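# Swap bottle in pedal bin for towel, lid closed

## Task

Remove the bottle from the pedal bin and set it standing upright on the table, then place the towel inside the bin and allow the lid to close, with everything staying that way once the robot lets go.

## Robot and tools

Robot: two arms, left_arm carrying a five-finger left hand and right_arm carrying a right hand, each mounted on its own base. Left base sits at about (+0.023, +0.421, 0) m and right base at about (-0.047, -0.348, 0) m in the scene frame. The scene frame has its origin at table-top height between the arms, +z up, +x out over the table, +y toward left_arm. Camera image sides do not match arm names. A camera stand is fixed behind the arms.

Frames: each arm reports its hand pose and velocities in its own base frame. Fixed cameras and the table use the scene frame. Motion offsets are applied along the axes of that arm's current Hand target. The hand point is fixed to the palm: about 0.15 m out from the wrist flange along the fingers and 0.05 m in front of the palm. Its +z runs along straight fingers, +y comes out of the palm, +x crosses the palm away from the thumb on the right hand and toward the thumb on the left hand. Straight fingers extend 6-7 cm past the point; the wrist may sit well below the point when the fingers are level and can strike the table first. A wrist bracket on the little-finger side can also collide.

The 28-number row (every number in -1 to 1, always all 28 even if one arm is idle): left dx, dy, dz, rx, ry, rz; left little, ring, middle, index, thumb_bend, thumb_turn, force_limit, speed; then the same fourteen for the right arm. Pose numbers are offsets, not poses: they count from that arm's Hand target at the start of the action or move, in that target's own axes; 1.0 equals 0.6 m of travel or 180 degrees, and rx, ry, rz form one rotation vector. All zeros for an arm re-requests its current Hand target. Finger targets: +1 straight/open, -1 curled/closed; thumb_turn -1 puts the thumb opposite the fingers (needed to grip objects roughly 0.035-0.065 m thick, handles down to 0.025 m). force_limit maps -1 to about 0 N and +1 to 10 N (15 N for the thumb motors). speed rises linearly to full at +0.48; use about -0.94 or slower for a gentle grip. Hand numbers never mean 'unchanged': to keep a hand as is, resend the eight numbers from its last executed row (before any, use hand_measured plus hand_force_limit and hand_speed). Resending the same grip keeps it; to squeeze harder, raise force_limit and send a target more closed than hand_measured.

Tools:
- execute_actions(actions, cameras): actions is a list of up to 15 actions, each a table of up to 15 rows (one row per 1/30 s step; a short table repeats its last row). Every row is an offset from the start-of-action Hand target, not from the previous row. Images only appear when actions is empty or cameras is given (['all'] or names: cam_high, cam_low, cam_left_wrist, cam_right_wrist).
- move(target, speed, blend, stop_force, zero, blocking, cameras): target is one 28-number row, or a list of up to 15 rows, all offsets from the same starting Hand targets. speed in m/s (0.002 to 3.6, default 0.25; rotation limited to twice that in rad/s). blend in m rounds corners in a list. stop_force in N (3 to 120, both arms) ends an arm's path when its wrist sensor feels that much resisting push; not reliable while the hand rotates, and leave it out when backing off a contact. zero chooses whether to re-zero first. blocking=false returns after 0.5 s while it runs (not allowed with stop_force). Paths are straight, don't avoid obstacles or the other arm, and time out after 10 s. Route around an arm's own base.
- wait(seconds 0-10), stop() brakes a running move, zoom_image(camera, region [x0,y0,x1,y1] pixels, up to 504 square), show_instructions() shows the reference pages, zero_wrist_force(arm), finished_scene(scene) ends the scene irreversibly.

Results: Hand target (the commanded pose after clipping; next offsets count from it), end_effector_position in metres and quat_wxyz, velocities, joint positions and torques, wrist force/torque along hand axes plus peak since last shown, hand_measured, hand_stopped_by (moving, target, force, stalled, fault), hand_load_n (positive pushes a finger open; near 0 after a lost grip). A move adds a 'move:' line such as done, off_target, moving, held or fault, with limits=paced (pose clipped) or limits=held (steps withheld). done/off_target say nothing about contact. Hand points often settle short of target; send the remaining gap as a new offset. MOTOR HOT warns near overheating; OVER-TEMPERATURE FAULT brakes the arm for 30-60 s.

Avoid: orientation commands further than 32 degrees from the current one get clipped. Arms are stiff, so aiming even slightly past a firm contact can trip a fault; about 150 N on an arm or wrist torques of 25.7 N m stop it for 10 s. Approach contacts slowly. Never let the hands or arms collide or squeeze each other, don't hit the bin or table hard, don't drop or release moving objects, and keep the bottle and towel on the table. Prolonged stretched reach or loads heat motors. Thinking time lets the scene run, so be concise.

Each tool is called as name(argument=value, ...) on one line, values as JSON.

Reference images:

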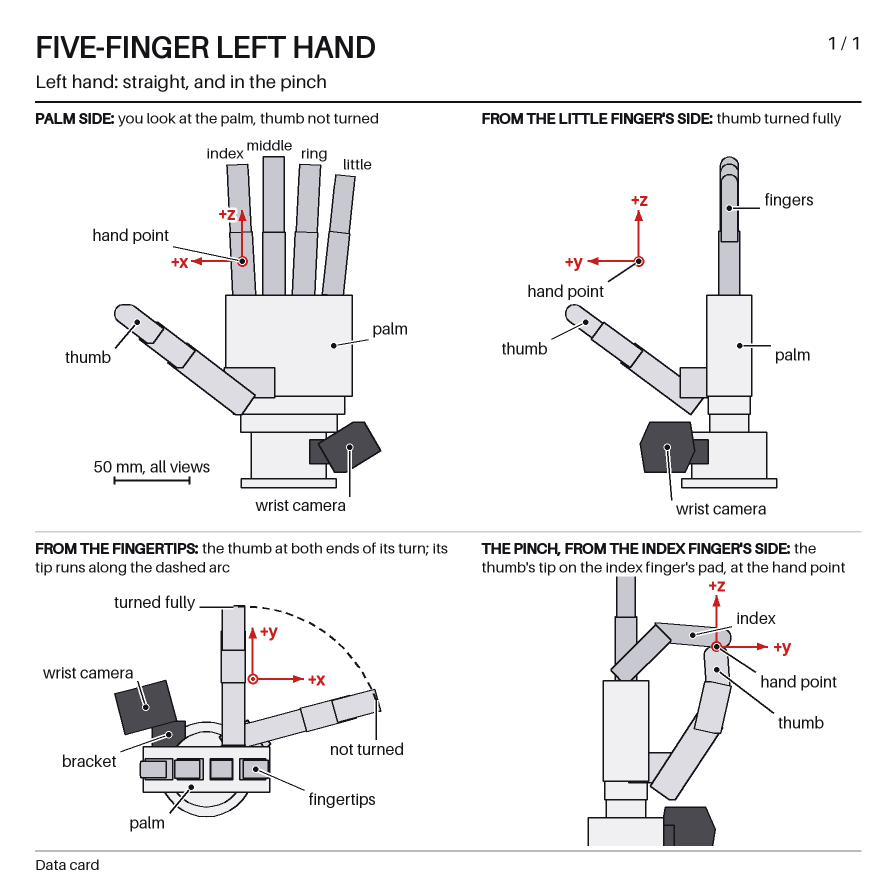

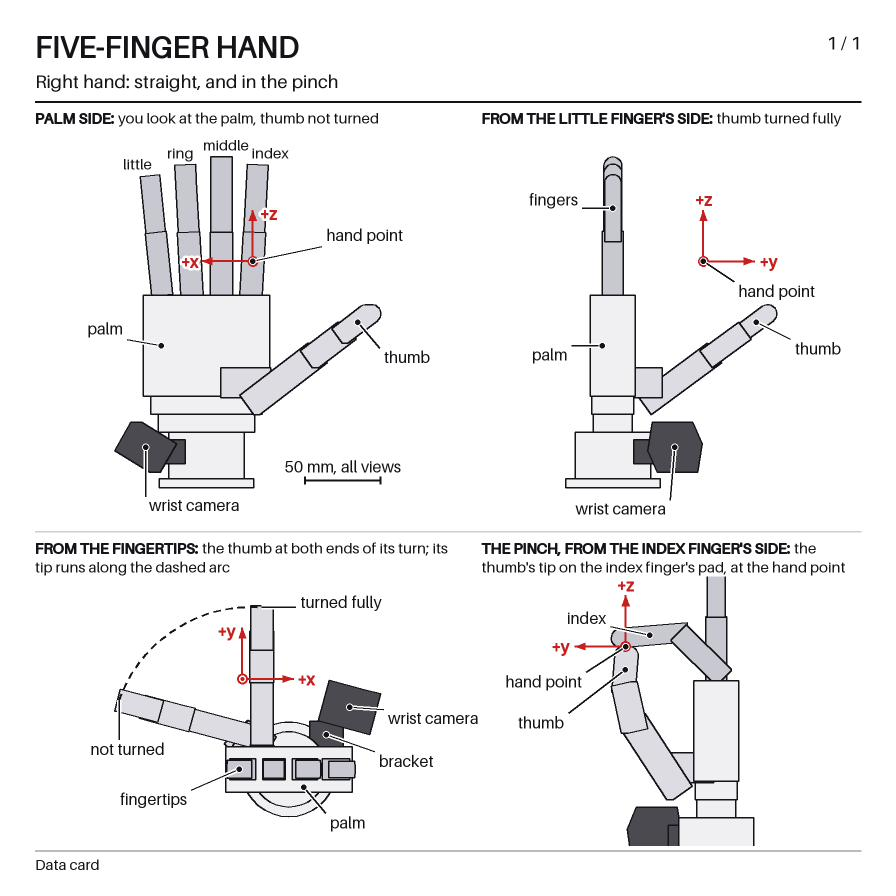

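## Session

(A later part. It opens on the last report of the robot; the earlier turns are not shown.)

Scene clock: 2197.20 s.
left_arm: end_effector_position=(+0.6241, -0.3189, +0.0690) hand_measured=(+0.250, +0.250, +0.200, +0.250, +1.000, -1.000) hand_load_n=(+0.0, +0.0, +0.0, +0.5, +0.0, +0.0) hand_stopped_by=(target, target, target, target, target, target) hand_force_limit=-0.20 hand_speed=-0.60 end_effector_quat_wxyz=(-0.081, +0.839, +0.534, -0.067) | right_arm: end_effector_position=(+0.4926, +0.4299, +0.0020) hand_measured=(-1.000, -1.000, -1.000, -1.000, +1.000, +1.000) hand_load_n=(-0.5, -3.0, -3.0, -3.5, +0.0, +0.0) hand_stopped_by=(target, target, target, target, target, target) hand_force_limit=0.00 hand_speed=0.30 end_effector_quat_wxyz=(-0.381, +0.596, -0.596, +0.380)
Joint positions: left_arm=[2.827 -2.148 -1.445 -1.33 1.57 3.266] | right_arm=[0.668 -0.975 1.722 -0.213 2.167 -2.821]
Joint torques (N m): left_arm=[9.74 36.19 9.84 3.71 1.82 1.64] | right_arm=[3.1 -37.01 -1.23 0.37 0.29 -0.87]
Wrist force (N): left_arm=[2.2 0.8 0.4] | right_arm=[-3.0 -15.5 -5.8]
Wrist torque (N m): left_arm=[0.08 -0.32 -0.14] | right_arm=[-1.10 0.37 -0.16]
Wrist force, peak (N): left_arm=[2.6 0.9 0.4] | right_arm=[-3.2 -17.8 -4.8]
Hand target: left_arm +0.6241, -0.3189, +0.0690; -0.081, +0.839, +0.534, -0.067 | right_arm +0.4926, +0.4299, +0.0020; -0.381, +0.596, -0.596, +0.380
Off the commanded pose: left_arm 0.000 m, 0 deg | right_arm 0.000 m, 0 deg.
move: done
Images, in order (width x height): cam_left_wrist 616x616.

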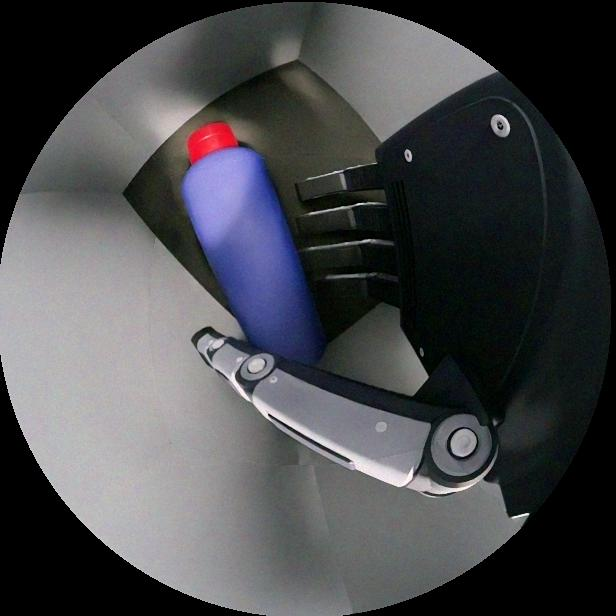

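move(target=[0,0.0031,0.0147,0,0,0,0,0,0.05,0.1,1,-1,-0.4,-0.8,0,0,0,0,0,0,-1,-1,-1,-1,1,1,0,0.3], speed=0.03, stop_force=8, cameras=["cam_left_wrist"])

zoom_image(camera="cam_left_wrist", region=[150, 120, 420, 370])

Scene clock: 2215.13 s.
left_arm: end_effector_position=(+0.6240, -0.3191, +0.0600) hand_measured=(+0.000, +0.000, +0.050, +0.100, +1.000, -1.000) hand_load_n=(+0.0, +0.0, +0.0, +0.0, +0.0, +0.0) hand_stopped_by=(target, target, target, target, target, target) hand_force_limit=-0.40 hand_speed=-0.80 end_effector_quat_wxyz=(-0.081, +0.839, +0.534, -0.067) | right_arm: end_effector_position=(+0.4926, +0.4299, +0.0020) hand_measured=(-1.000, -1.000, -1.000, -1.000, +1.000, +1.000) hand_load_n=(+0.0, -3.0, -3.5, -3.5, +0.0, +0.0) hand_stopped_by=(target, target, target, target, target, target) hand_force_limit=0.00 hand_speed=0.30 end_effector_quat_wxyz=(-0.381, +0.596, -0.596, +0.380)
Joint positions: left_arm=[2.827 -2.157 -1.455 -1.311 1.57 3.265] | right_arm=[0.668 -0.975 1.722 -0.213 2.167 -2.821]
Joint torques (N m): left_arm=[-7.6 37.86 8.69 3.93 -1.21 -1.38] | right_arm=[3.11 -35.81 -3.31 0.24 2.04 -0.95]
Wrist force (N): left_arm=[2.1 0.8 0.5] | right_arm=[-2.4 -16.2 -6.4]
Wrist torque (N m): left_arm=[0.08 -0.29 -0.12] | right_arm=[-1.12 0.34 -0.16]
Wrist force, peak (N): left_arm=[2.4 0.9 0.7] | right_arm=[-2.5 -16.5 -6.6]
Hand target: left_arm +0.6240, -0.3191, +0.0600; -0.081, +0.839, +0.534, -0.067 | right_arm +0.4926, +0.4299, +0.0020; -0.381, +0.596, -0.596, +0.380
Off the commanded pose: left_arm 0.000 m, 0 deg | right_arm 0.000 m, 0 deg.
move: done
Images, in order (width x height): cam_left_wrist 616x616.

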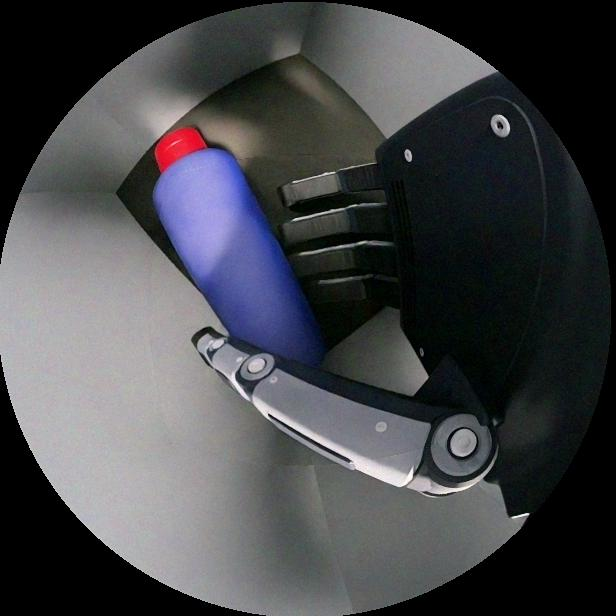

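Scaled by 1.867 from the camera's 616x616 image, which has a finer 880x880 frame.

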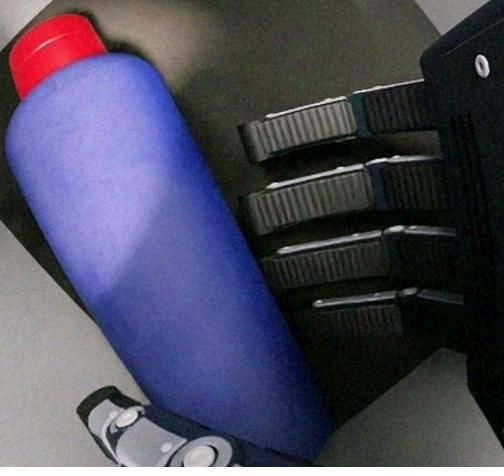

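move(target=[0,0,0,0,-0.0173,-0.0815,0,0,0.05,0.1,1,-1,-0.4,-0.8,0,0,0,0,0,0,-1,-1,-1,-1,1,1,0,0.3], speed=0.04, cameras=["cam_left_wrist"])

zoom_image(camera="cam_left_wrist", region=[150, 120, 420, 370])

Scene clock: 2248.10 s.
left_arm: end_effector_position=(+0.6240, -0.3191, +0.0600) hand_measured=(+0.000, +0.000, +0.050, +0.100, +1.000, -1.000) hand_load_n=(+0.0, +0.0, +0.0, +0.0, +0.0, +0.0) hand_stopped_by=(target, target, target, target, target, target) hand_force_limit=-0.40 hand_speed=-0.80 end_effector_quat_wxyz=(-0.074, +0.762, +0.638, -0.079) | right_arm: end_effector_position=(+0.4926, +0.4299, +0.0021) hand_measured=(-1.000, -1.000, -1.000, -1.000, +1.000, +1.000) hand_load_n=(-4.5, -9.0, -10.5, -9.5, +0.0, +0.0) hand_stopped_by=(target, target, target, target, target, target) hand_force_limit=0.00 hand_speed=0.30 end_effector_quat_wxyz=(-0.381, +0.596, -0.596, +0.381)
Joint positions: left_arm=[2.824 -2.175 -1.425 -1.323 1.516 3.007] | right_arm=[0.668 -0.975 1.722 -0.213 2.167 -2.821]
Joint torques (N m): left_arm=[2.09 28.6 37.3 -0.66 -2.4 -1.26] | right_arm=[3.17 -12.29 -3.59 4.38 -1.49 -0.95]
Wrist force (N): left_arm=[2.1 0.6 0.7] | right_arm=[-1.5 -53.4 -16.5]
Wrist torque (N m): left_arm=[0.08 -0.30 0.07] | right_arm=[-2.07 0.66 -0.99]
Wrist force, peak (N): left_arm=[2.5 0.9 0.4] | right_arm=[-1.3 -53.6 -16.6]
Hand target: left_arm +0.6240, -0.3191, +0.0600; -0.074, +0.762, +0.638, -0.079 | right_arm +0.4926, +0.4299, +0.0020; -0.381, +0.596, -0.596, +0.380
Off the commanded pose: left_arm 0.000 m, 0 deg | right_arm 0.000 m, 0 deg.
move: done
Images, in order (width x height): cam_left_wrist 616x616.

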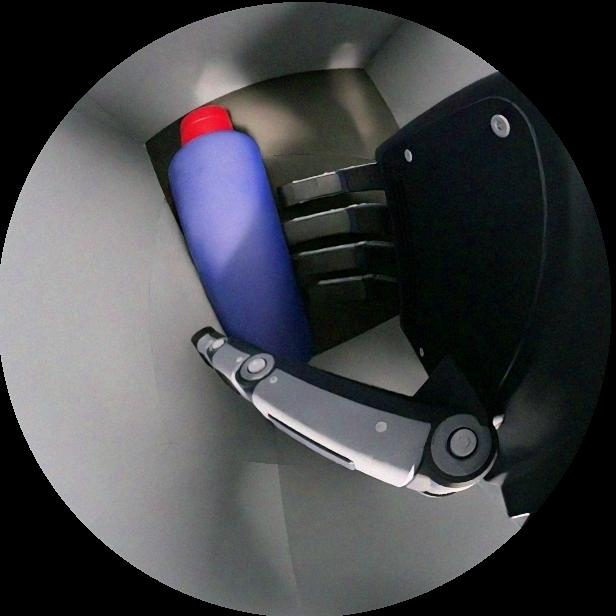

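Scaled by 1.867 from the camera's 616x616 image, which has a finer 880x880 frame.

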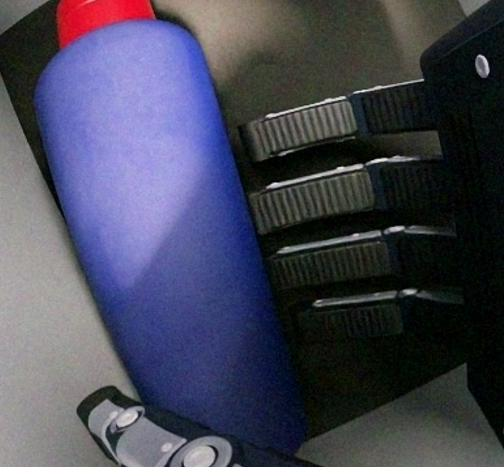

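execute_actions(actions=[], cameras=["cam_low","cam_high"])

zoom_image(camera="cam_low", region=[290, 100, 490, 370])

Scene clock: 2255.73 s.
left_arm: end_effector_position=(+0.6240, -0.3191, +0.0600) hand_measured=(+0.000, +0.000, +0.050, +0.100, +1.000, -1.000) hand_load_n=(+0.0, +0.0, +0.0, +0.0, +0.0, +0.5) hand_stopped_by=(target, target, target, target, target, target) hand_force_limit=-0.40 hand_speed=-0.80 end_effector_quat_wxyz=(-0.074, +0.762, +0.638, -0.079) | right_arm: end_effector_position=(+0.4926, +0.4299, +0.0020) hand_measured=(-1.000, -1.000, -1.000, -1.000, +1.000, +1.000) hand_load_n=(-4.0, -9.0, -10.5, -9.5, +0.0, +0.0) hand_stopped_by=(target, target, target, target, target, target) hand_force_limit=0.00 hand_speed=0.30 end_effector_quat_wxyz=(-0.381, +0.596, -0.596, +0.380)
Joint positions: left_arm=[2.824 -2.175 -1.425 -1.323 1.516 3.007] | right_arm=[0.668 -0.975 1.722 -0.213 2.167 -2.821]
Joint velocities: within noise
Joint torques (N m): left_arm=[9.19 29.98 36.82 1.87 -2.46 -1.31] | right_arm=[2.66 2.68 18.09 7.65 -4.6 -1.17]
Wrist force (N): left_arm=[2.1 0.5 0.2] | right_arm=[-1.3 -53.3 -16.6]
Wrist torque (N m): left_arm=[0.09 -0.32 0.07] | right_arm=[-2.05 0.63 -0.97]
Wrist force, peak (N): left_arm=[2.4 0.3 0.4] | right_arm=[-1.3 -53.8 -16.7]
Hand target: left_arm +0.6240, -0.3191, +0.0600; -0.074, +0.762, +0.638, -0.079 | right_arm +0.4926, +0.4299, +0.0020; -0.381, +0.596, -0.596, +0.380
Off the commanded pose: left_arm 0.000 m, 0 deg | right_arm 0.000 m, 0 deg.
Images, in order (width x height): cam_high 672x504, cam_low 672x504.

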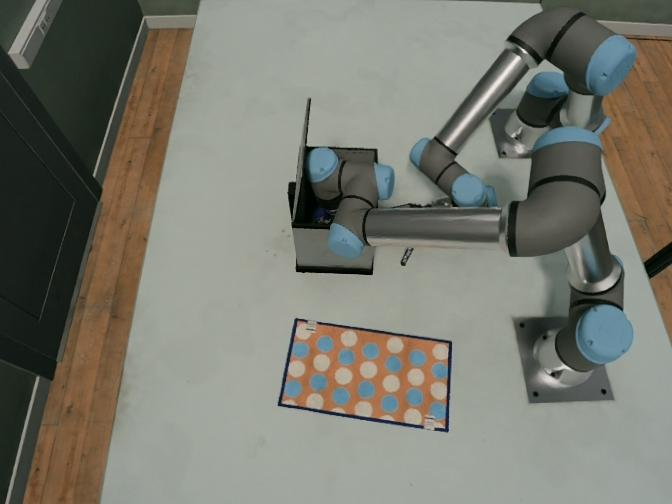

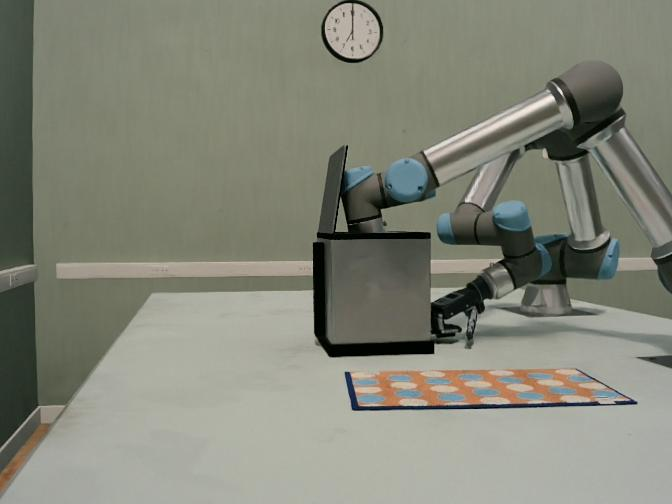

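Scaled by 1.867 from the camera's 672x504 image, which has a finer 960x720 frame.

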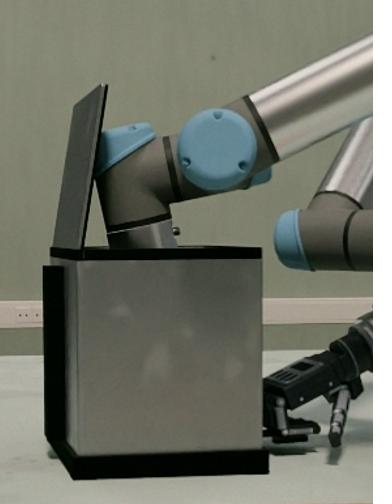

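move(target=[0,0,0,0,0,0,-0.3,-0.3,-0.3,-0.3,0.0,-1,-0.2,-0.85,0,0,0,0,0,0,-1,-1,-1,-1,1,1,0,0.3], speed=0.04, cameras=["cam_left_wrist"])

zoom_image(camera="cam_left_wrist", region=[150, 120, 420, 370])

Scene clock: 2273.60 s.
left_arm: end_effector_position=(+0.6240, -0.3191, +0.0600) hand_measured=(-0.300, -0.300, -0.100, -0.134, +0.912, -1.000) hand_load_n=(+0.0, +3.0, +5.5, +5.0, +10.0, +0.5) hand_stopped_by=(target, target, force, force, force, target) hand_force_limit=-0.20 hand_speed=-0.85 end_effector_quat_wxyz=(-0.074, +0.762, +0.638, -0.079) | right_arm: end_effector_position=(+0.4926, +0.4299, +0.0020) hand_measured=(-1.000, -1.000, -1.000, -1.000, +1.000, +1.000) hand_load_n=(-4.0, -9.0, -10.5, -9.5, +0.0, +0.0) hand_stopped_by=(target, target, target, target, target, target) hand_force_limit=0.00 hand_speed=0.30 end_effector_quat_wxyz=(-0.381, +0.596, -0.596, +0.380)
Joint positions: left_arm=[2.824 -2.175 -1.425 -1.323 1.516 3.007] | right_arm=[0.668 -0.975 1.722 -0.213 2.167 -2.821]
Joint torques (N m): left_arm=[13.18 31.28 36.14 2.26 -1.09 -1.19] | right_arm=[3.22 2.91 20.86 7.63 -4.31 -1.27]
Wrist force (N): left_arm=[1.1 -6.5 2.9] | right_arm=[-1.9 -54.1 -15.5]
Wrist torque (N m): left_arm=[-0.04 -0.31 0.26] | right_arm=[-2.11 0.66 -1.02]
Wrist force, peak (N): left_arm=[0.9 -6.5 3.5] | right_arm=[-1.5 -54.3 -15.9]
Hand target: left_arm +0.6240, -0.3191, +0.0600; -0.074, +0.762, +0.638, -0.079 | right_arm +0.4926, +0.4299, +0.0020; -0.381, +0.596, -0.596, +0.380
Off the commanded pose: left_arm 0.000 m, 0 deg | right_arm 0.000 m, 0 deg.
move: done
Images, in order (width x height): cam_left_wrist 616x616.

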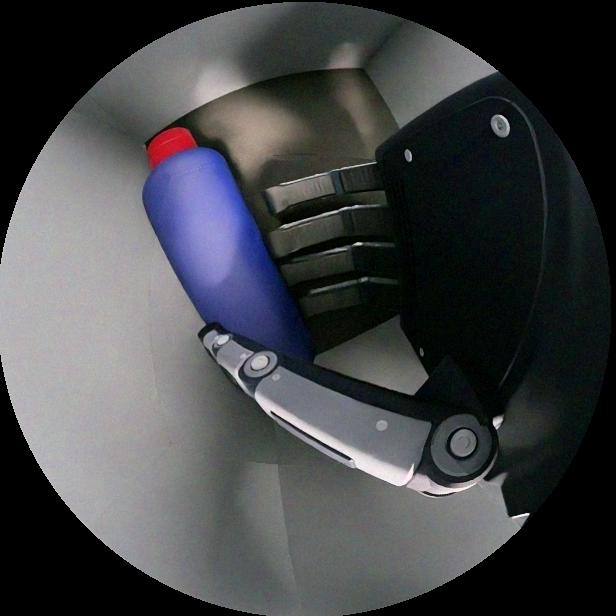

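Scaled by 1.867 from the camera's 616x616 image, which has a finer 880x880 frame.

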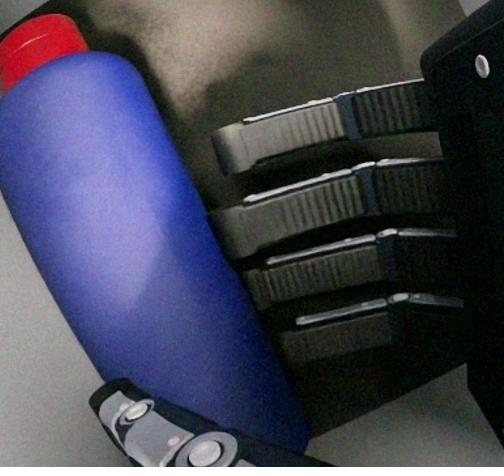

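move(target=[0,0,0,0,0,0,-0.7,-0.7,-0.6,-0.6,-0.2,-1,0.2,-0.85,0,0,0,0,0,0,-1,-1,-1,-1,1,1,0,0.3], speed=0.04, cameras=["cam_left_wrist"])

zoom_image(camera="cam_left_wrist", region=[150, 120, 420, 370])

Scene clock: 2286.60 s.
left_arm: end_effector_position=(+0.6240, -0.3191, +0.0600) hand_measured=(-0.700, -0.700, -0.110, -0.144, +0.912, -1.000) hand_load_n=(+0.0, +0.0, +9.5, +8.5, +12.0, +1.0) hand_stopped_by=(target, target, force, force, force, target) hand_force_limit=0.20 hand_speed=-0.85 end_effector_quat_wxyz=(-0.074, +0.762, +0.638, -0.079) | right_arm: end_effector_position=(+0.4926, +0.4299, +0.0020) hand_measured=(-1.000, -1.000, -1.000, -1.000, +1.000, +1.000) hand_load_n=(-4.0, -9.0, -10.0, -9.0, +0.0, +0.0) hand_stopped_by=(target, target, target, target, target, target) hand_force_limit=0.00 hand_speed=0.30 end_effector_quat_wxyz=(-0.381, +0.596, -0.596, +0.380)
Joint positions: left_arm=[2.824 -2.175 -1.425 -1.323 1.516 3.007] | right_arm=[0.668 -0.975 1.722 -0.213 2.167 -2.821]
Joint torques (N m): left_arm=[11.93 33.01 34.02 5.5 0.7 -0.51] | right_arm=[3.36 1.94 21.18 7.62 -4.62 -1.18]
Wrist force (N): left_arm=[1.7 -8.7 3.8] | right_arm=[-1.8 -53.8 -15.7]
Wrist torque (N m): left_arm=[-0.12 -0.33 0.19] | right_arm=[-2.07 0.63 -0.99]
Wrist force, peak (N): left_arm=[0.6 -12.8 4.5] | right_arm=[-1.6 -54.5 -15.6]
Hand target: left_arm +0.6240, -0.3191, +0.0600; -0.074, +0.762, +0.638, -0.079 | right_arm +0.4926, +0.4299, +0.0020; -0.381, +0.596, -0.596, +0.380
Off the commanded pose: left_arm 0.000 m, 0 deg | right_arm 0.000 m, 0 deg.
move: done
Images, in order (width x height): cam_left_wrist 616x616.

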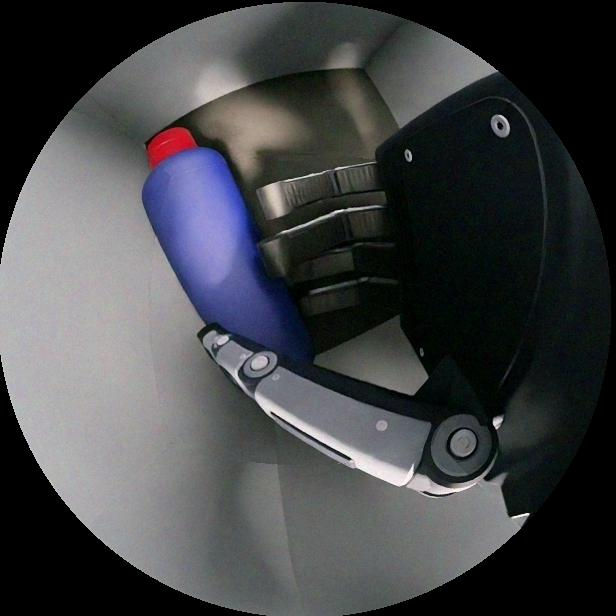

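Scaled by 1.867 from the camera's 616x616 image, which has a finer 880x880 frame.

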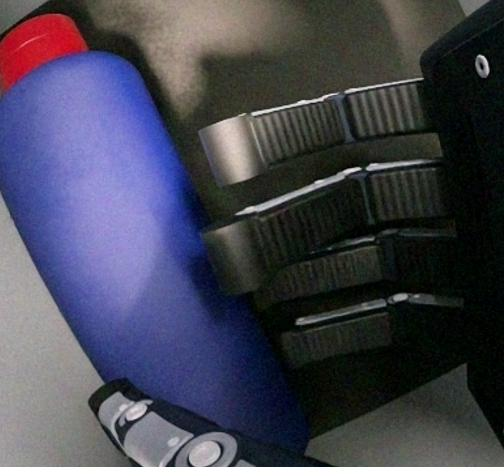

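move(target=[-0.0103,-0.0575,0.006,0,0,0,-0.7,-0.7,-0.6,-0.6,-0.2,-1,0.2,-0.85,0,0,0,0,0,0,-1,-1,-1,-1,1,1,0,0.3], speed=0.03, stop_force=25, cameras=["cam_left_wrist"])

zoom_image(camera="cam_left_wrist", region=[130, 100, 430, 400])

Scene clock: 2336.27 s.
left_arm: end_effector_position=(+0.5890, -0.3191, +0.0640) hand_measured=(-0.700, -0.700, -0.110, -0.144, +0.914, -1.000) hand_load_n=(+0.0, +0.5, +7.5, +5.0, +13.5, -0.5) hand_stopped_by=(target, target, force, force, force, target) hand_force_limit=0.20 hand_speed=-0.85 end_effector_quat_wxyz=(-0.074, +0.762, +0.638, -0.079) | right_arm: end_effector_position=(+0.4926, +0.4299, +0.0020) hand_measured=(-1.000, -1.000, -1.000, -1.000, +1.000, +1.000) hand_load_n=(-0.5, -4.0, -4.5, -4.5, +0.0, +0.0) hand_stopped_by=(target, target, target, target, target, target) hand_force_limit=0.00 hand_speed=0.30 end_effector_quat_wxyz=(-0.381, +0.596, -0.596, +0.380)
Joint positions: left_arm=[2.808 -2.106 -1.528 -1.288 1.512 2.99] | right_arm=[0.668 -0.975 1.722 -0.213 2.167 -2.821]
Joint torques (N m): left_arm=[-8.54 49.46 8.42 4.1 -2.18 -1.33] | right_arm=[2.77 -36.39 -22.05 -0.12 2.39 -1.24]
Wrist force (N): left_arm=[2.2 0.9 0.9] | right_arm=[-2.6 -18.5 -9.6]
Wrist torque (N m): left_arm=[0.09 -0.28 0.05] | right_arm=[-1.20 0.45 -0.23]
Wrist force, peak (N): left_arm=[1.9 -8.6 4.0] | right_arm=[-1.9 -54.3 -15.9]
Hand target: left_arm +0.5890, -0.3191, +0.0640; -0.074, +0.762, +0.638, -0.079 | right_arm +0.4926, +0.4299, +0.0020; -0.381, +0.596, -0.596, +0.380
Off the commanded pose: left_arm 0.000 m, 0 deg | right_arm 0.000 m, 0 deg.
move: done
Images, in order (width x height): cam_left_wrist 616x616.

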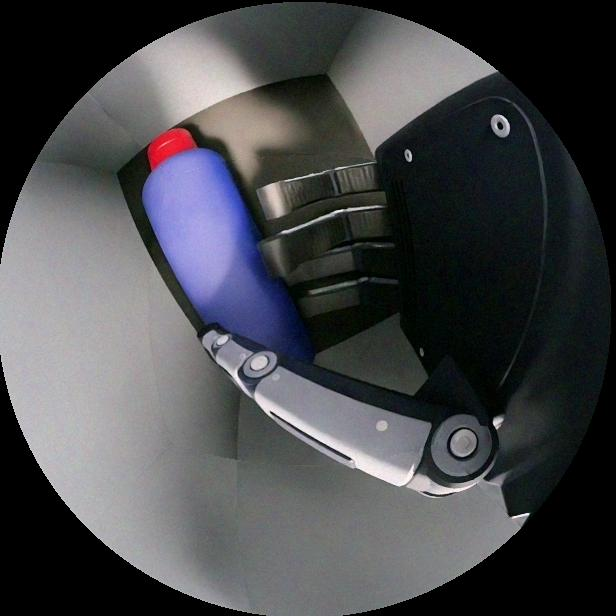

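Scaled by 1.680 from the camera's 616x616 image, which has a finer 880x880 frame.

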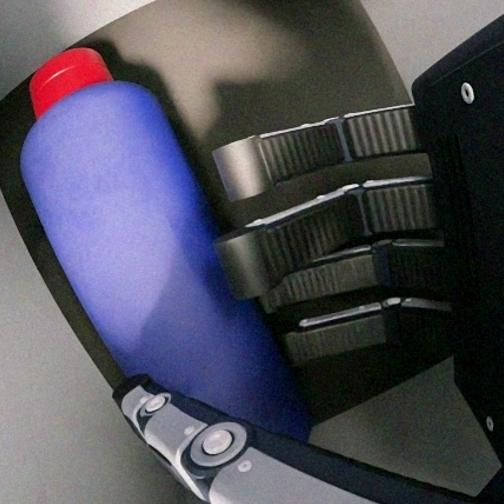

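wait(seconds=0, cameras=["cam_high","cam_left_wrist"])

Scene clock: 2398.87 s.
left_arm: end_effector_position=(+0.5890, -0.3191, +0.0640) hand_measured=(-0.700, -0.700, -0.110, -0.144, +0.914, -1.000) hand_load_n=(+0.0, +0.0, +7.5, +5.0, +13.0, -1.0) hand_stopped_by=(target, target, force, force, force, target) hand_force_limit=0.20 hand_speed=-0.85 end_effector_quat_wxyz=(-0.074, +0.762, +0.638, -0.079) | right_arm: end_effector_position=(+0.4926, +0.4299, +0.0020) hand_measured=(-1.000, -1.000, -1.000, -1.000, +1.000, +1.000) hand_load_n=(-0.5, -4.0, -4.5, -4.5, +0.0, -0.5) hand_stopped_by=(target, target, target, target, target, target) hand_force_limit=0.00 hand_speed=0.30 end_effector_quat_wxyz=(-0.381, +0.596, -0.596, +0.380)
Joint positions: left_arm=[2.808 -2.106 -1.528 -1.288 1.512 2.99] | right_arm=[0.668 -0.975 1.722 -0.213 2.167 -2.821]
Joint torques (N m): left_arm=[-7.71 49.84 8.08 3.89 -2.33 -1.25] | right_arm=[2.48 -37.9 -20.25 -0.15 2.07 -1.39]
Wrist force (N): left_arm=[2.1 1.0 0.6] | right_arm=[-2.3 -18.3 -9.6]
Wrist torque (N m): left_arm=[0.12 -0.28 0.05] | right_arm=[-1.18 0.40 -0.21]
Wrist force, peak (N): left_arm=[2.5 0.6 1.0] | right_arm=[-2.2 -18.9 -9.7]
Hand target: left_arm +0.5890, -0.3191, +0.0640; -0.074, +0.762, +0.638, -0.079 | right_arm +0.4926, +0.4299, +0.0020; -0.381, +0.596, -0.596, +0.380
Off the commanded pose: left_arm 0.000 m, 0 deg | right_arm 0.000 m, 0 deg.
Images, in order (width x height): cam_high 672x504, cam_left_wrist 616x616.

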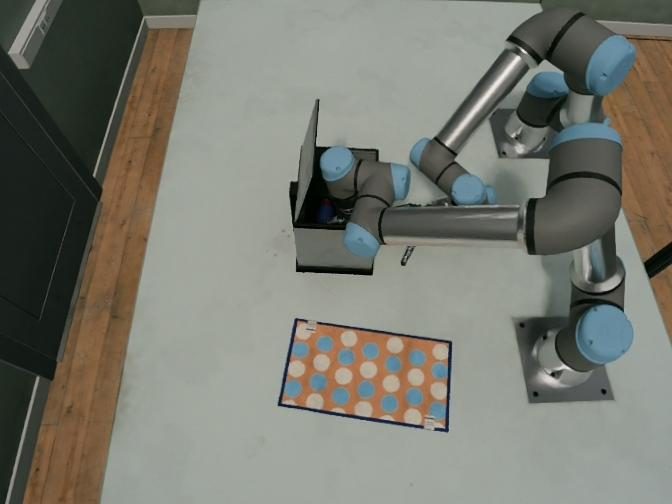

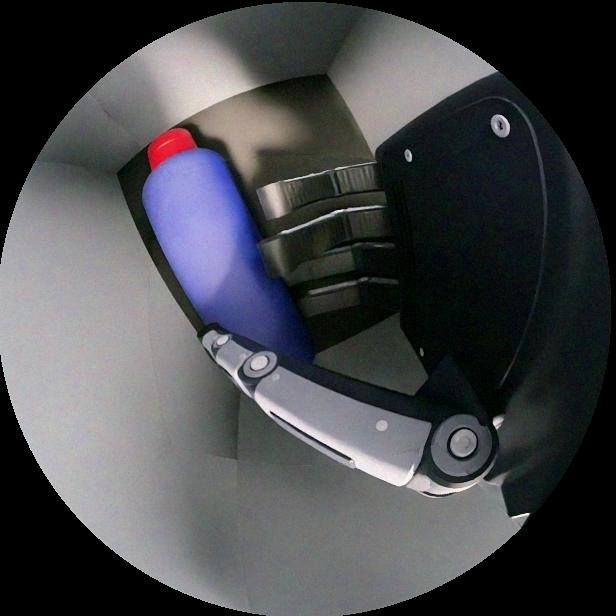

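move(target=[-0.0043,-0.024,0.0054,0.001,0.0095,0.0433,-0.7,-0.7,-0.6,-0.6,-0.2,-1,0.2,-0.85,0,0,0,0,0,0,-1,-1,-1,-1,1,1,0,0.3], speed=0.04, cameras=["cam_left_wrist"])

Scene clock: 2427.70 s.
left_arm: end_effector_position=(+0.5740, -0.3191, +0.0640) hand_measured=(-0.700, -0.700, -0.110, -0.144, +0.914, -1.000) hand_load_n=(+0.0, +0.0, +7.5, +4.5, +13.5, -0.5) hand_stopped_by=(target, target, force, force, force, target) hand_force_limit=0.20 hand_speed=-0.85 end_effector_quat_wxyz=(-0.079, +0.805, +0.584, -0.073) | right_arm: end_effector_position=(+0.4926, +0.4299, +0.0020) hand_measured=(-1.000, -1.000, -1.000, -1.000, +1.000, +1.000) hand_load_n=(+0.0, -4.0, -4.0, -4.5, +0.0, +0.0) hand_stopped_by=(target, target, target, target, target, target) hand_force_limit=0.00 hand_speed=0.30 end_effector_quat_wxyz=(-0.381, +0.596, -0.596, +0.380)
Joint positions: left_arm=[2.801 -2.071 -1.583 -1.273 1.54 3.12] | right_arm=[0.668 -0.975 1.722 -0.213 2.167 -2.821]
Joint torques (N m): left_arm=[-9.6 47.18 2.37 0.88 2.29 1.98] | right_arm=[2.96 -37.81 -22.65 -0.2 1.96 -1.32]
Wrist force (N): left_arm=[1.2 15.2 -2.7] | right_arm=[-2.7 -12.7 -10.2]
Wrist torque (N m): left_arm=[1.06 -0.51 -1.13] | right_arm=[-0.93 0.40 -0.12]
Wrist force, peak (N): left_arm=[1.0 16.0 -2.6] | right_arm=[-2.4 -18.7 -9.8]
Hand target: left_arm +0.5740, -0.3191, +0.0640; -0.079, +0.805, +0.584, -0.073 | right_arm +0.4926, +0.4299, +0.0020; -0.381, +0.596, -0.596, +0.380
Off the commanded pose: left_arm 0.000 m, 0 deg | right_arm 0.000 m, 0 deg.
move: done
Images, in order (width x height): cam_left_wrist 616x616.

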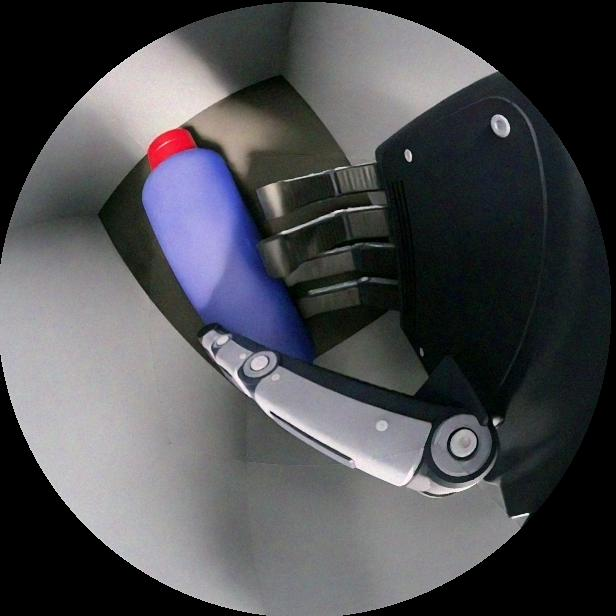

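move(target=[[0,0,0,0,0,0,-0.7,-0.7,-0.6,-0.6,1,-1,0.2,-0.3,0,0,0,0,0,0,-1,-1,-1,-1,1,1,0,0.3],[0,-0.0052,-0.0245,0,0,0,0.15,0.15,0.15,0.1,1,-1,0.2,-0.6,0,0,0,0,0,0,-1,-1,-1,-1,1,1,0,0.3]], speed=0.05, cameras=["cam_left_wrist"])

move(target=[-0.0877,0.0192,-0.0125,0,-0.0139,-0.0652,0.15,0.15,0.15,0.1,1,-1,0.2,-0.6,0,0,0,0,0,0,-1,-1,-1,-1,1,1,0,0.3], speed=0.06, cameras=["cam_left_wrist"])

Scene clock: 2482.53 s.
left_arm: end_effector_position=(+0.5742, -0.3188, +0.0790) hand_measured=(+0.150, +0.150, +0.150, +0.100, +1.000, -1.000) hand_load_n=(+0.0, -0.5, +0.0, +0.0, +0.0, +0.0) hand_stopped_by=(target, target, target, target, target, target) hand_force_limit=0.20 hand_speed=-0.60 end_effector_quat_wxyz=(-0.079, +0.805, +0.584, -0.073) | right_arm: end_effector_position=(+0.4926, +0.4299, +0.0020) hand_measured=(-1.000, -1.000, -1.000, -1.000, +1.000, +1.000) hand_load_n=(-0.5, -4.0, -4.0, -4.5, +0.0, -0.5) hand_stopped_by=(target, target, target, target, target, target) hand_force_limit=0.00 hand_speed=0.30 end_effector_quat_wxyz=(-0.381, +0.596, -0.596, +0.380)
Joint positions: left_arm=[2.801 -2.054 -1.566 -1.307 1.54 3.12] | right_arm=[0.668 -0.975 1.722 -0.213 2.167 -2.821]
Joint torques (N m): left_arm=[5.17 48.62 27.8 -0.17 1.17 1.85] | right_arm=[1.79 -37.63 -21.83 -0.34 1.47 -1.35]
Wrist force (N): left_arm=[3.5 8.5 1.2] | right_arm=[-1.7 -16.6 -8.3]
Wrist torque (N m): left_arm=[0.37 -0.25 -0.53] | right_arm=[-1.19 0.33 -0.19]
Wrist force, peak (N): left_arm=[1.3 16.3 -0.5] | right_arm=[-1.8 -16.6 -8.4]
Hand target: left_arm +0.5742, -0.3188, +0.0790; -0.079, +0.805, +0.584, -0.073 | right_arm +0.4926, +0.4299, +0.0020; -0.381, +0.596, -0.596, +0.380
Off the commanded pose: left_arm 0.000 m, 0 deg | right_arm 0.000 m, 0 deg.
move: done
Images, in order (width x height): cam_left_wrist 616x616.

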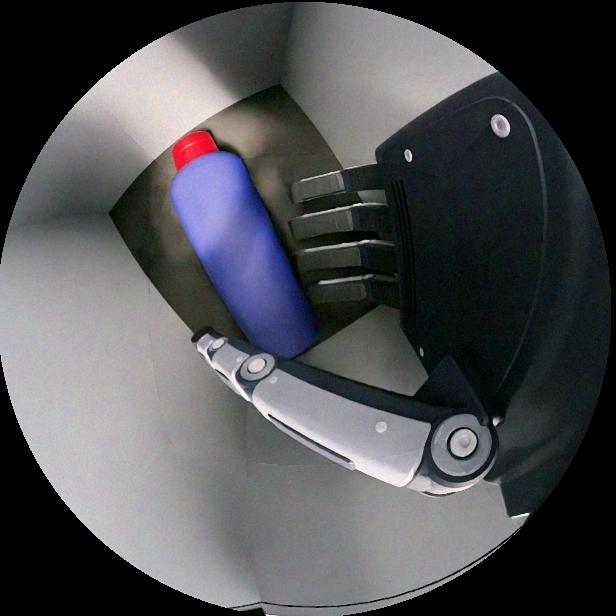

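Scene clock: 2484.73 s.
left_arm: end_effector_position=(+0.5703, -0.3726, +0.0852) hand_measured=(+0.150, +0.150, +0.150, +0.100, +1.000, -1.000) hand_load_n=(+0.0, +0.0, +0.0, +0.0, +0.0, +0.5) hand_stopped_by=(target, target, target, target, target, target) hand_force_limit=0.20 hand_speed=-0.60 end_effector_quat_wxyz=(-0.074, +0.739, +0.664, -0.082) | right_arm: end_effector_position=(+0.4926, +0.4299, +0.0020) hand_measured=(-1.000, -1.000, -1.000, -1.000, +1.000, +1.000) hand_load_n=(+0.0, -3.5, -4.0, -4.5, +0.0, +0.0) hand_stopped_by=(target, target, target, target, target, target) hand_force_limit=0.00 hand_speed=0.30 end_effector_quat_wxyz=(-0.381, +0.596, -0.596, +0.380)
Joint positions: left_arm=[2.723 -2.119 -1.448 -1.348 1.481 2.838] | right_arm=[0.668 -0.975 1.722 -0.213 2.167 -2.821]
Joint torques (N m): left_arm=[-8.61 37.39 30.44 0.4 -2.33 -1.25] | right_arm=[2.38 -37.62 -15.09 -0.06 1.53 -1.32]
Wrist force (N): left_arm=[2.3 0.8 0.3] | right_arm=[-1.3 -19.0 -6.7]
Wrist torque (N m): left_arm=[0.10 -0.32 0.06] | right_arm=[-1.29 0.23 -0.23]
Wrist force, peak (N): left_arm=[3.7 8.8 1.1] | right_arm=[-1.5 -19.5 -6.5]
Hand target: left_arm +0.5703, -0.3727, +0.0852; -0.074, +0.739, +0.665, -0.082 | right_arm +0.4926, +0.4299, +0.0020; -0.381, +0.596, -0.596, +0.380
Off the commanded pose: left_arm 0.000 m, 0 deg | right_arm 0.000 m, 0 deg.
move: done
Images, in order (width x height): cam_left_wrist 616x616.

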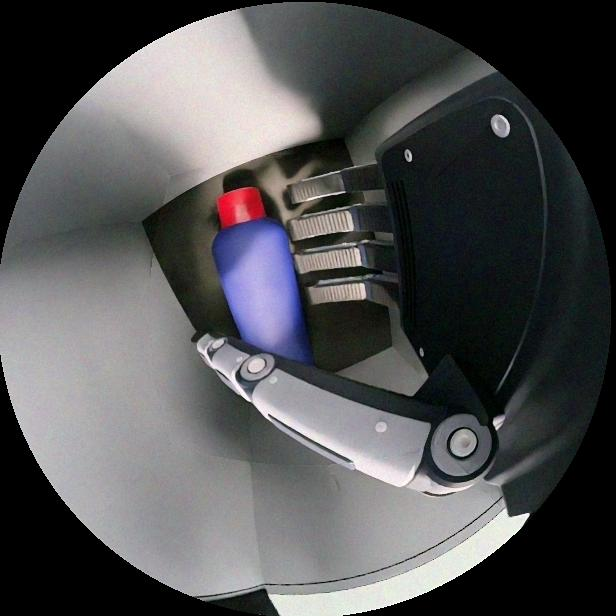

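move(target=[0.0008,0.0066,0.031,0,0,0,0.15,0.15,0.15,0.1,1,-1,0.2,-0.6,0,0,0,0,0,0,-1,-1,-1,-1,1,1,0,0.3], speed=0.04, stop_force=12, cameras=["cam_left_wrist"])

Scene clock: 2501.77 s.
left_arm: end_effector_position=(+0.5701, -0.3726, +0.0662) hand_measured=(+0.150, +0.150, +0.150, +0.100, +1.000, -1.000) hand_load_n=(+0.0, +0.0, +0.0, +0.0, +0.0, +0.0) hand_stopped_by=(target, target, target, target, target, target) hand_force_limit=0.20 hand_speed=-0.60 end_effector_quat_wxyz=(-0.074, +0.739, +0.665, -0.082) | right_arm: end_effector_position=(+0.4926, +0.4299, +0.0020) hand_measured=(-1.000, -1.000, -1.000, -1.000, +1.000, +1.000) hand_load_n=(+0.0, -3.5, -4.0, -4.5, +0.0, +0.0) hand_stopped_by=(target, target, target, target, target, target) hand_force_limit=0.00 hand_speed=0.30 end_effector_quat_wxyz=(-0.381, +0.596, -0.596, +0.380)
Joint positions: left_arm=[2.723 -2.138 -1.471 -1.307 1.481 2.838] | right_arm=[0.668 -0.975 1.722 -0.213 2.167 -2.821]
Joint torques (N m): left_arm=[-8.56 37.88 8.45 4.04 -2.38 -1.38] | right_arm=[0.6 -37.17 -1.39 -0.03 1.18 -1.36]
Wrist force (N): left_arm=[2.3 0.7 0.4] | right_arm=[-1.8 -19.2 -6.5]
Wrist torque (N m): left_arm=[0.10 -0.32 0.06] | right_arm=[-1.32 0.31 -0.26]
Wrist force, peak (N): left_arm=[2.5 0.9 0.6] | right_arm=[-1.7 -19.4 -6.8]
Hand target: left_arm +0.5701, -0.3726, +0.0662; -0.074, +0.739, +0.665, -0.082 | right_arm +0.4926, +0.4299, +0.0020; -0.381, +0.596, -0.596, +0.380
Off the commanded pose: left_arm 0.000 m, 0 deg | right_arm 0.000 m, 0 deg.
move: done
Images, in order (width x height): cam_left_wrist 616x616.

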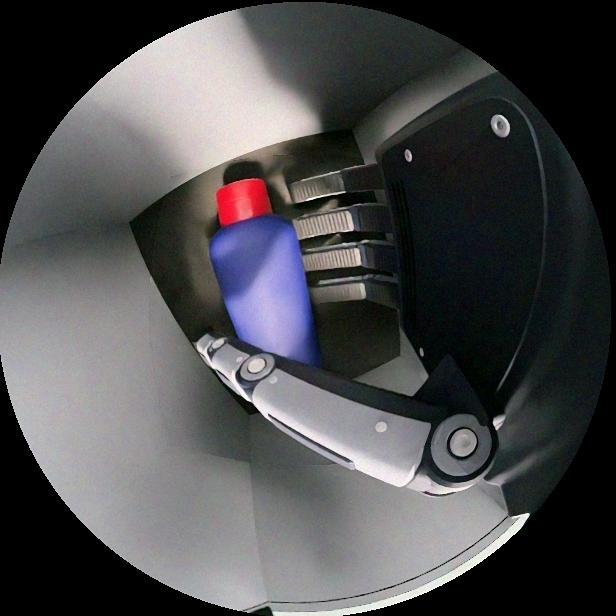

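execute_actions(actions=[[[0,0,0,0,0,0,-0.02,-0.02,-0.02,0.0,1,-1,0.2,-0.6,0,0,0,0,0,0,-1,-1,-1,-1,1,1,0,0.3]],[[0,0,0,0,0,0,-0.02,-0.02,-0.02,0.0,1,-1,0.2,-0.6,0,0,0,0,0,0,-1,-1,-1,-1,1,1,0,0.3]]], cameras=[])

move(target=[0.0005,0.0038,0.0179,0,0,0,-0.02,-0.02,-0.02,0.0,1,-1,0.2,-0.6,0,0,0,0,0,0,-1,-1,-1,-1,1,1,0,0.3], speed=0.03, stop_force=12, cameras=["cam_left_wrist"])

Scene clock: 2547.23 s.
left_arm: end_effector_position=(+0.5701, -0.3726, +0.0662) hand_measured=(-0.020, -0.020, -0.020, +0.000, +1.000, -1.000) hand_load_n=(+0.0, +0.0, +0.0, +0.0, +0.0, +0.0) hand_stopped_by=(target, target, target, target, target, target) hand_force_limit=0.20 hand_speed=-0.60 end_effector_quat_wxyz=(-0.074, +0.739, +0.665, -0.082) | right_arm: end_effector_position=(+0.4926, +0.4299, +0.0020) hand_measured=(-1.000, -1.000, -1.000, -1.000, +1.000, +1.000) hand_load_n=(+0.0, -3.5, -4.0, -4.5, +0.0, +0.0) hand_stopped_by=(target, target, target, target, target, target) hand_force_limit=0.00 hand_speed=0.30 end_effector_quat_wxyz=(-0.381, +0.596, -0.596, +0.380)
Joint positions: left_arm=[2.723 -2.138 -1.471 -1.306 1.481 2.838] | right_arm=[0.668 -0.975 1.722 -0.213 2.167 -2.821]
Joint torques (N m): left_arm=[-7.77 38 9.8 2.18 -1.44 -1.16] | right_arm=[1.66 -36.96 5.05 0.06 1.15 -1.51]
Wrist force (N): left_arm=[2.1 0.8 0.6] | right_arm=[-1.6 -19.0 -6.7]
Wrist torque (N m): left_arm=[0.10 -0.28 0.04] | right_arm=[-1.29 0.28 -0.25]
Wrist force, peak (N): left_arm=[2.5 0.9 0.4] | right_arm=[-1.6 -19.4 -6.5]
Hand target: left_arm +0.5701, -0.3726, +0.0662; -0.074, +0.739, +0.665, -0.082 | right_arm +0.4926, +0.4299, +0.0020; -0.381, +0.596, -0.596, +0.380
Off the commanded pose: left_arm 0.000 m, 0 deg | right_arm 0.000 m, 0 deg.
Step readings (end_effector_position of left_arm | right_arm):
0: (+0.5701, -0.3726, +0.0662) | (+0.4926, +0.4299, +0.0020)
1: (+0.5701, -0.3726, +0.0662) | (+0.4926, +0.4299, +0.0020)
2: (+0.5701, -0.3726, +0.0662) | (+0.4926, +0.4299, +0.0020)
4: (+0.5701, -0.3726, +0.0662) | (+0.4926, +0.4299, +0.0020)
8: (+0.5701, -0.3726, +0.0662) | (+0.4926, +0.4299, +0.0020)
15: (+0.5701, -0.3726, +0.0662) | (+0.4926, +0.4299, +0.0020)
16: (+0.5701, -0.3726, +0.0662) | (+0.4926, +0.4299, +0.0020)
17: (+0.5701, -0.3726, +0.0662) | (+0.4926, +0.4299, +0.0020)
19: (+0.5701, -0.3726, +0.0662) | (+0.4926, +0.4299, +0.0020)
23: (+0.5701, -0.3726, +0.0662) | (+0.4926, +0.4299, +0.0020)
30: (+0.5701, -0.3726, +0.0662) | (+0.4926, +0.4299, +0.0020)
No camera images: "cameras" was empty.

Scene clock: 2548.70 s.
left_arm: end_effector_position=(+0.5700, -0.3726, +0.0552) hand_measured=(-0.020, -0.020, -0.020, +0.000, +1.000, -1.000) hand_load_n=(+0.0, +0.0, +0.0, +0.0, +1.5, -0.5) hand_stopped_by=(target, target, target, target, target, target) hand_force_limit=0.20 hand_speed=-0.60 end_effector_quat_wxyz=(-0.074, +0.739, +0.665, -0.082) | right_arm: end_effector_position=(+0.4926, +0.4299, +0.0020) hand_measured=(-1.000, -1.000, -1.000, -1.000, +1.000, +1.000) hand_load_n=(-0.5, -4.0, -4.5, -5.0, +0.0, +0.0) hand_stopped_by=(target, target, target, target, target, target) hand_force_limit=0.00 hand_speed=0.30 end_effector_quat_wxyz=(-0.381, +0.596, -0.596, +0.380)
Joint positions: left_arm=[2.723 -2.15 -1.483 -1.283 1.481 2.838] | right_arm=[0.668 -0.975 1.722 -0.213 2.167 -2.821]
Joint torques (N m): left_arm=[-7.08 29.83 3.36 2.59 -0.45 -1.22] | right_arm=[1.71 -26.51 4.94 3.57 0.91 -1.59]
Wrist force (N): left_arm=[2.3 -5.1 -10.5] | right_arm=[-1.3 -22.3 -6.5]
Wrist torque (N m): left_arm=[-0.82 -0.41 0.14] | right_arm=[-1.40 0.29 -0.33]
Wrist force, peak (N): left_arm=[2.2 -5.2 -10.6] | right_arm=[-1.3 -23.3 -6.5]
Hand target: left_arm +0.5700, -0.3726, +0.0552; -0.074, +0.739, +0.665, -0.082 | right_arm +0.4926, +0.4299, +0.0020; -0.381, +0.596, -0.596, +0.380
Off the commanded pose: left_arm 0.000 m, 0 deg | right_arm 0.000 m, 0 deg.
move: done
Images, in order (width x height): cam_left_wrist 616x616.

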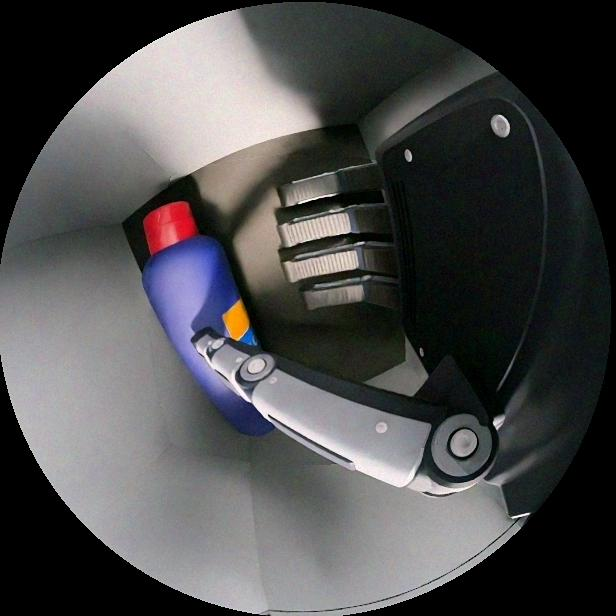

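move(target=[0,-0.0045,-0.0212,0,0,0,-0.02,-0.02,-0.02,0.0,1,-1,0.2,-0.6,0,0,0,0,0,0,-1,-1,-1,-1,1,1,0,0.3], speed=0.04)

move(target=[0,0,0,0,0,0,-0.02,-0.02,-0.02,0.0,1,-1,0.2,-0.6,0,0.01,0.0047,0,0,0,-1,-1,-1,-1,1,1,0,0.3], speed=0.02, cameras=["cam_left_wrist","cam_low"])

Scene clock: 2633.53 s.
left_arm: end_effector_position=(+0.5701, -0.3723, +0.0682) hand_measured=(-0.020, -0.020, -0.020, +0.000, +1.000, -1.000) hand_load_n=(+0.0, +0.0, +0.0, +0.0, +0.0, +0.0) hand_stopped_by=(target, target, target, target, target, target) hand_force_limit=0.20 hand_speed=-0.60 end_effector_quat_wxyz=(-0.074, +0.739, +0.665, -0.082) | right_arm: end_effector_position=(+0.4926, +0.4299, +0.0020) hand_measured=(-1.000, -1.000, -1.000, -1.000, +1.000, +1.000) hand_load_n=(+0.0, -4.0, -4.0, -4.5, +0.0, +0.0) hand_stopped_by=(target, target, target, target, target, target) hand_force_limit=0.00 hand_speed=0.30 end_effector_quat_wxyz=(-0.380, +0.596, -0.596, +0.380)
Joint positions: left_arm=[2.723 -2.136 -1.469 -1.311 1.481 2.839] | right_arm=[0.668 -0.975 1.722 -0.213 2.167 -2.821]
Joint torques (N m): left_arm=[6.59 51.19 30.67 0.44 1.05 1.68] | right_arm=[0.48 -24.24 4.51 1.04 0.71 -1.62]
Wrist force (N): left_arm=[2.1 0.5 0.3] | right_arm=[-1.5 -18.6 -6.8]
Wrist torque (N m): left_arm=[0.07 -0.29 0.01] | right_arm=[-1.28 0.28 -0.23]
Wrist force, peak (N): left_arm=[2.5 -5.3 -10.9] | right_arm=[-1.4 -22.7 -6.6]
Hand target: left_arm +0.5701, -0.3723, +0.0682; -0.074, +0.739, +0.665, -0.082 | right_arm +0.4926, +0.4299, +0.0020; -0.381, +0.596, -0.596, +0.380
Off the commanded pose: left_arm 0.000 m, 0 deg | right_arm 0.000 m, 0 deg.
move: done

Scene clock: 2634.30 s.
left_arm: end_effector_position=(+0.5701, -0.3723, +0.0682) hand_measured=(-0.020, -0.020, -0.020, +0.000, +1.000, -1.000) hand_load_n=(+0.0, +0.5, +0.0, +0.0, +0.0, +0.0) hand_stopped_by=(target, target, target, target, target, target) hand_force_limit=0.20 hand_speed=-0.60 end_effector_quat_wxyz=(-0.074, +0.739, +0.665, -0.082) | right_arm: end_effector_position=(+0.4927, +0.4300, -0.0044) hand_measured=(-1.000, -1.000, -1.000, -1.000, +1.000, +1.000) hand_load_n=(-0.5, -6.0, -5.5, -5.0, +0.0, +0.0) hand_stopped_by=(target, target, target, target, target, target) hand_force_limit=0.00 hand_speed=0.30 end_effector_quat_wxyz=(-0.381, +0.596, -0.596, +0.381)
Joint positions: left_arm=[2.723 -2.136 -1.469 -1.311 1.481 2.839] | right_arm=[0.668 -0.964 1.725 -0.227 2.168 -2.821]
Joint torques (N m): left_arm=[6.94 50.09 30.68 0.44 1.16 1.72] | right_arm=[-5.95 28.8 32.71 5.68 -5.48 -1.96]
Wrist force (N): left_arm=[1.9 0.6 0.4] | right_arm=[-1.6 -84.0 -57.2]
Wrist torque (N m): left_arm=[0.07 -0.26 0.00] | right_arm=[0.09 1.59 -1.98]
Wrist force, peak (N): left_arm=[2.5 0.8 0.4] | right_arm=[0.6 -87.1 -59.0]
Hand target: left_arm +0.5701, -0.3723, +0.0682; -0.074, +0.739, +0.665, -0.082 | right_arm +0.4926, +0.4299, -0.0046; -0.381, +0.596, -0.596, +0.380
Off the commanded pose: left_arm 0.000 m, 0 deg | right_arm 0.000 m, 0 deg.
move: done
Images, in order (width x height): cam_low 672x504, cam_left_wrist 616x616.

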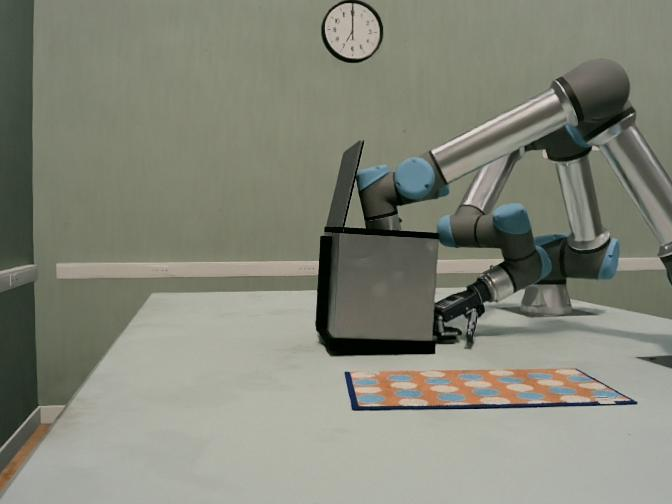

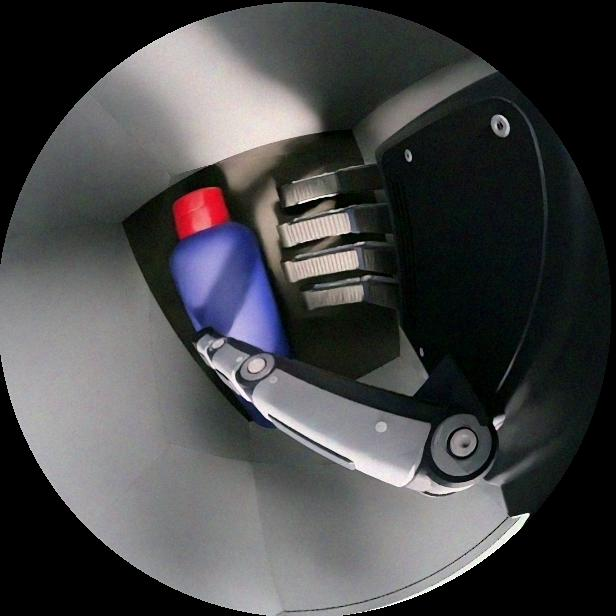

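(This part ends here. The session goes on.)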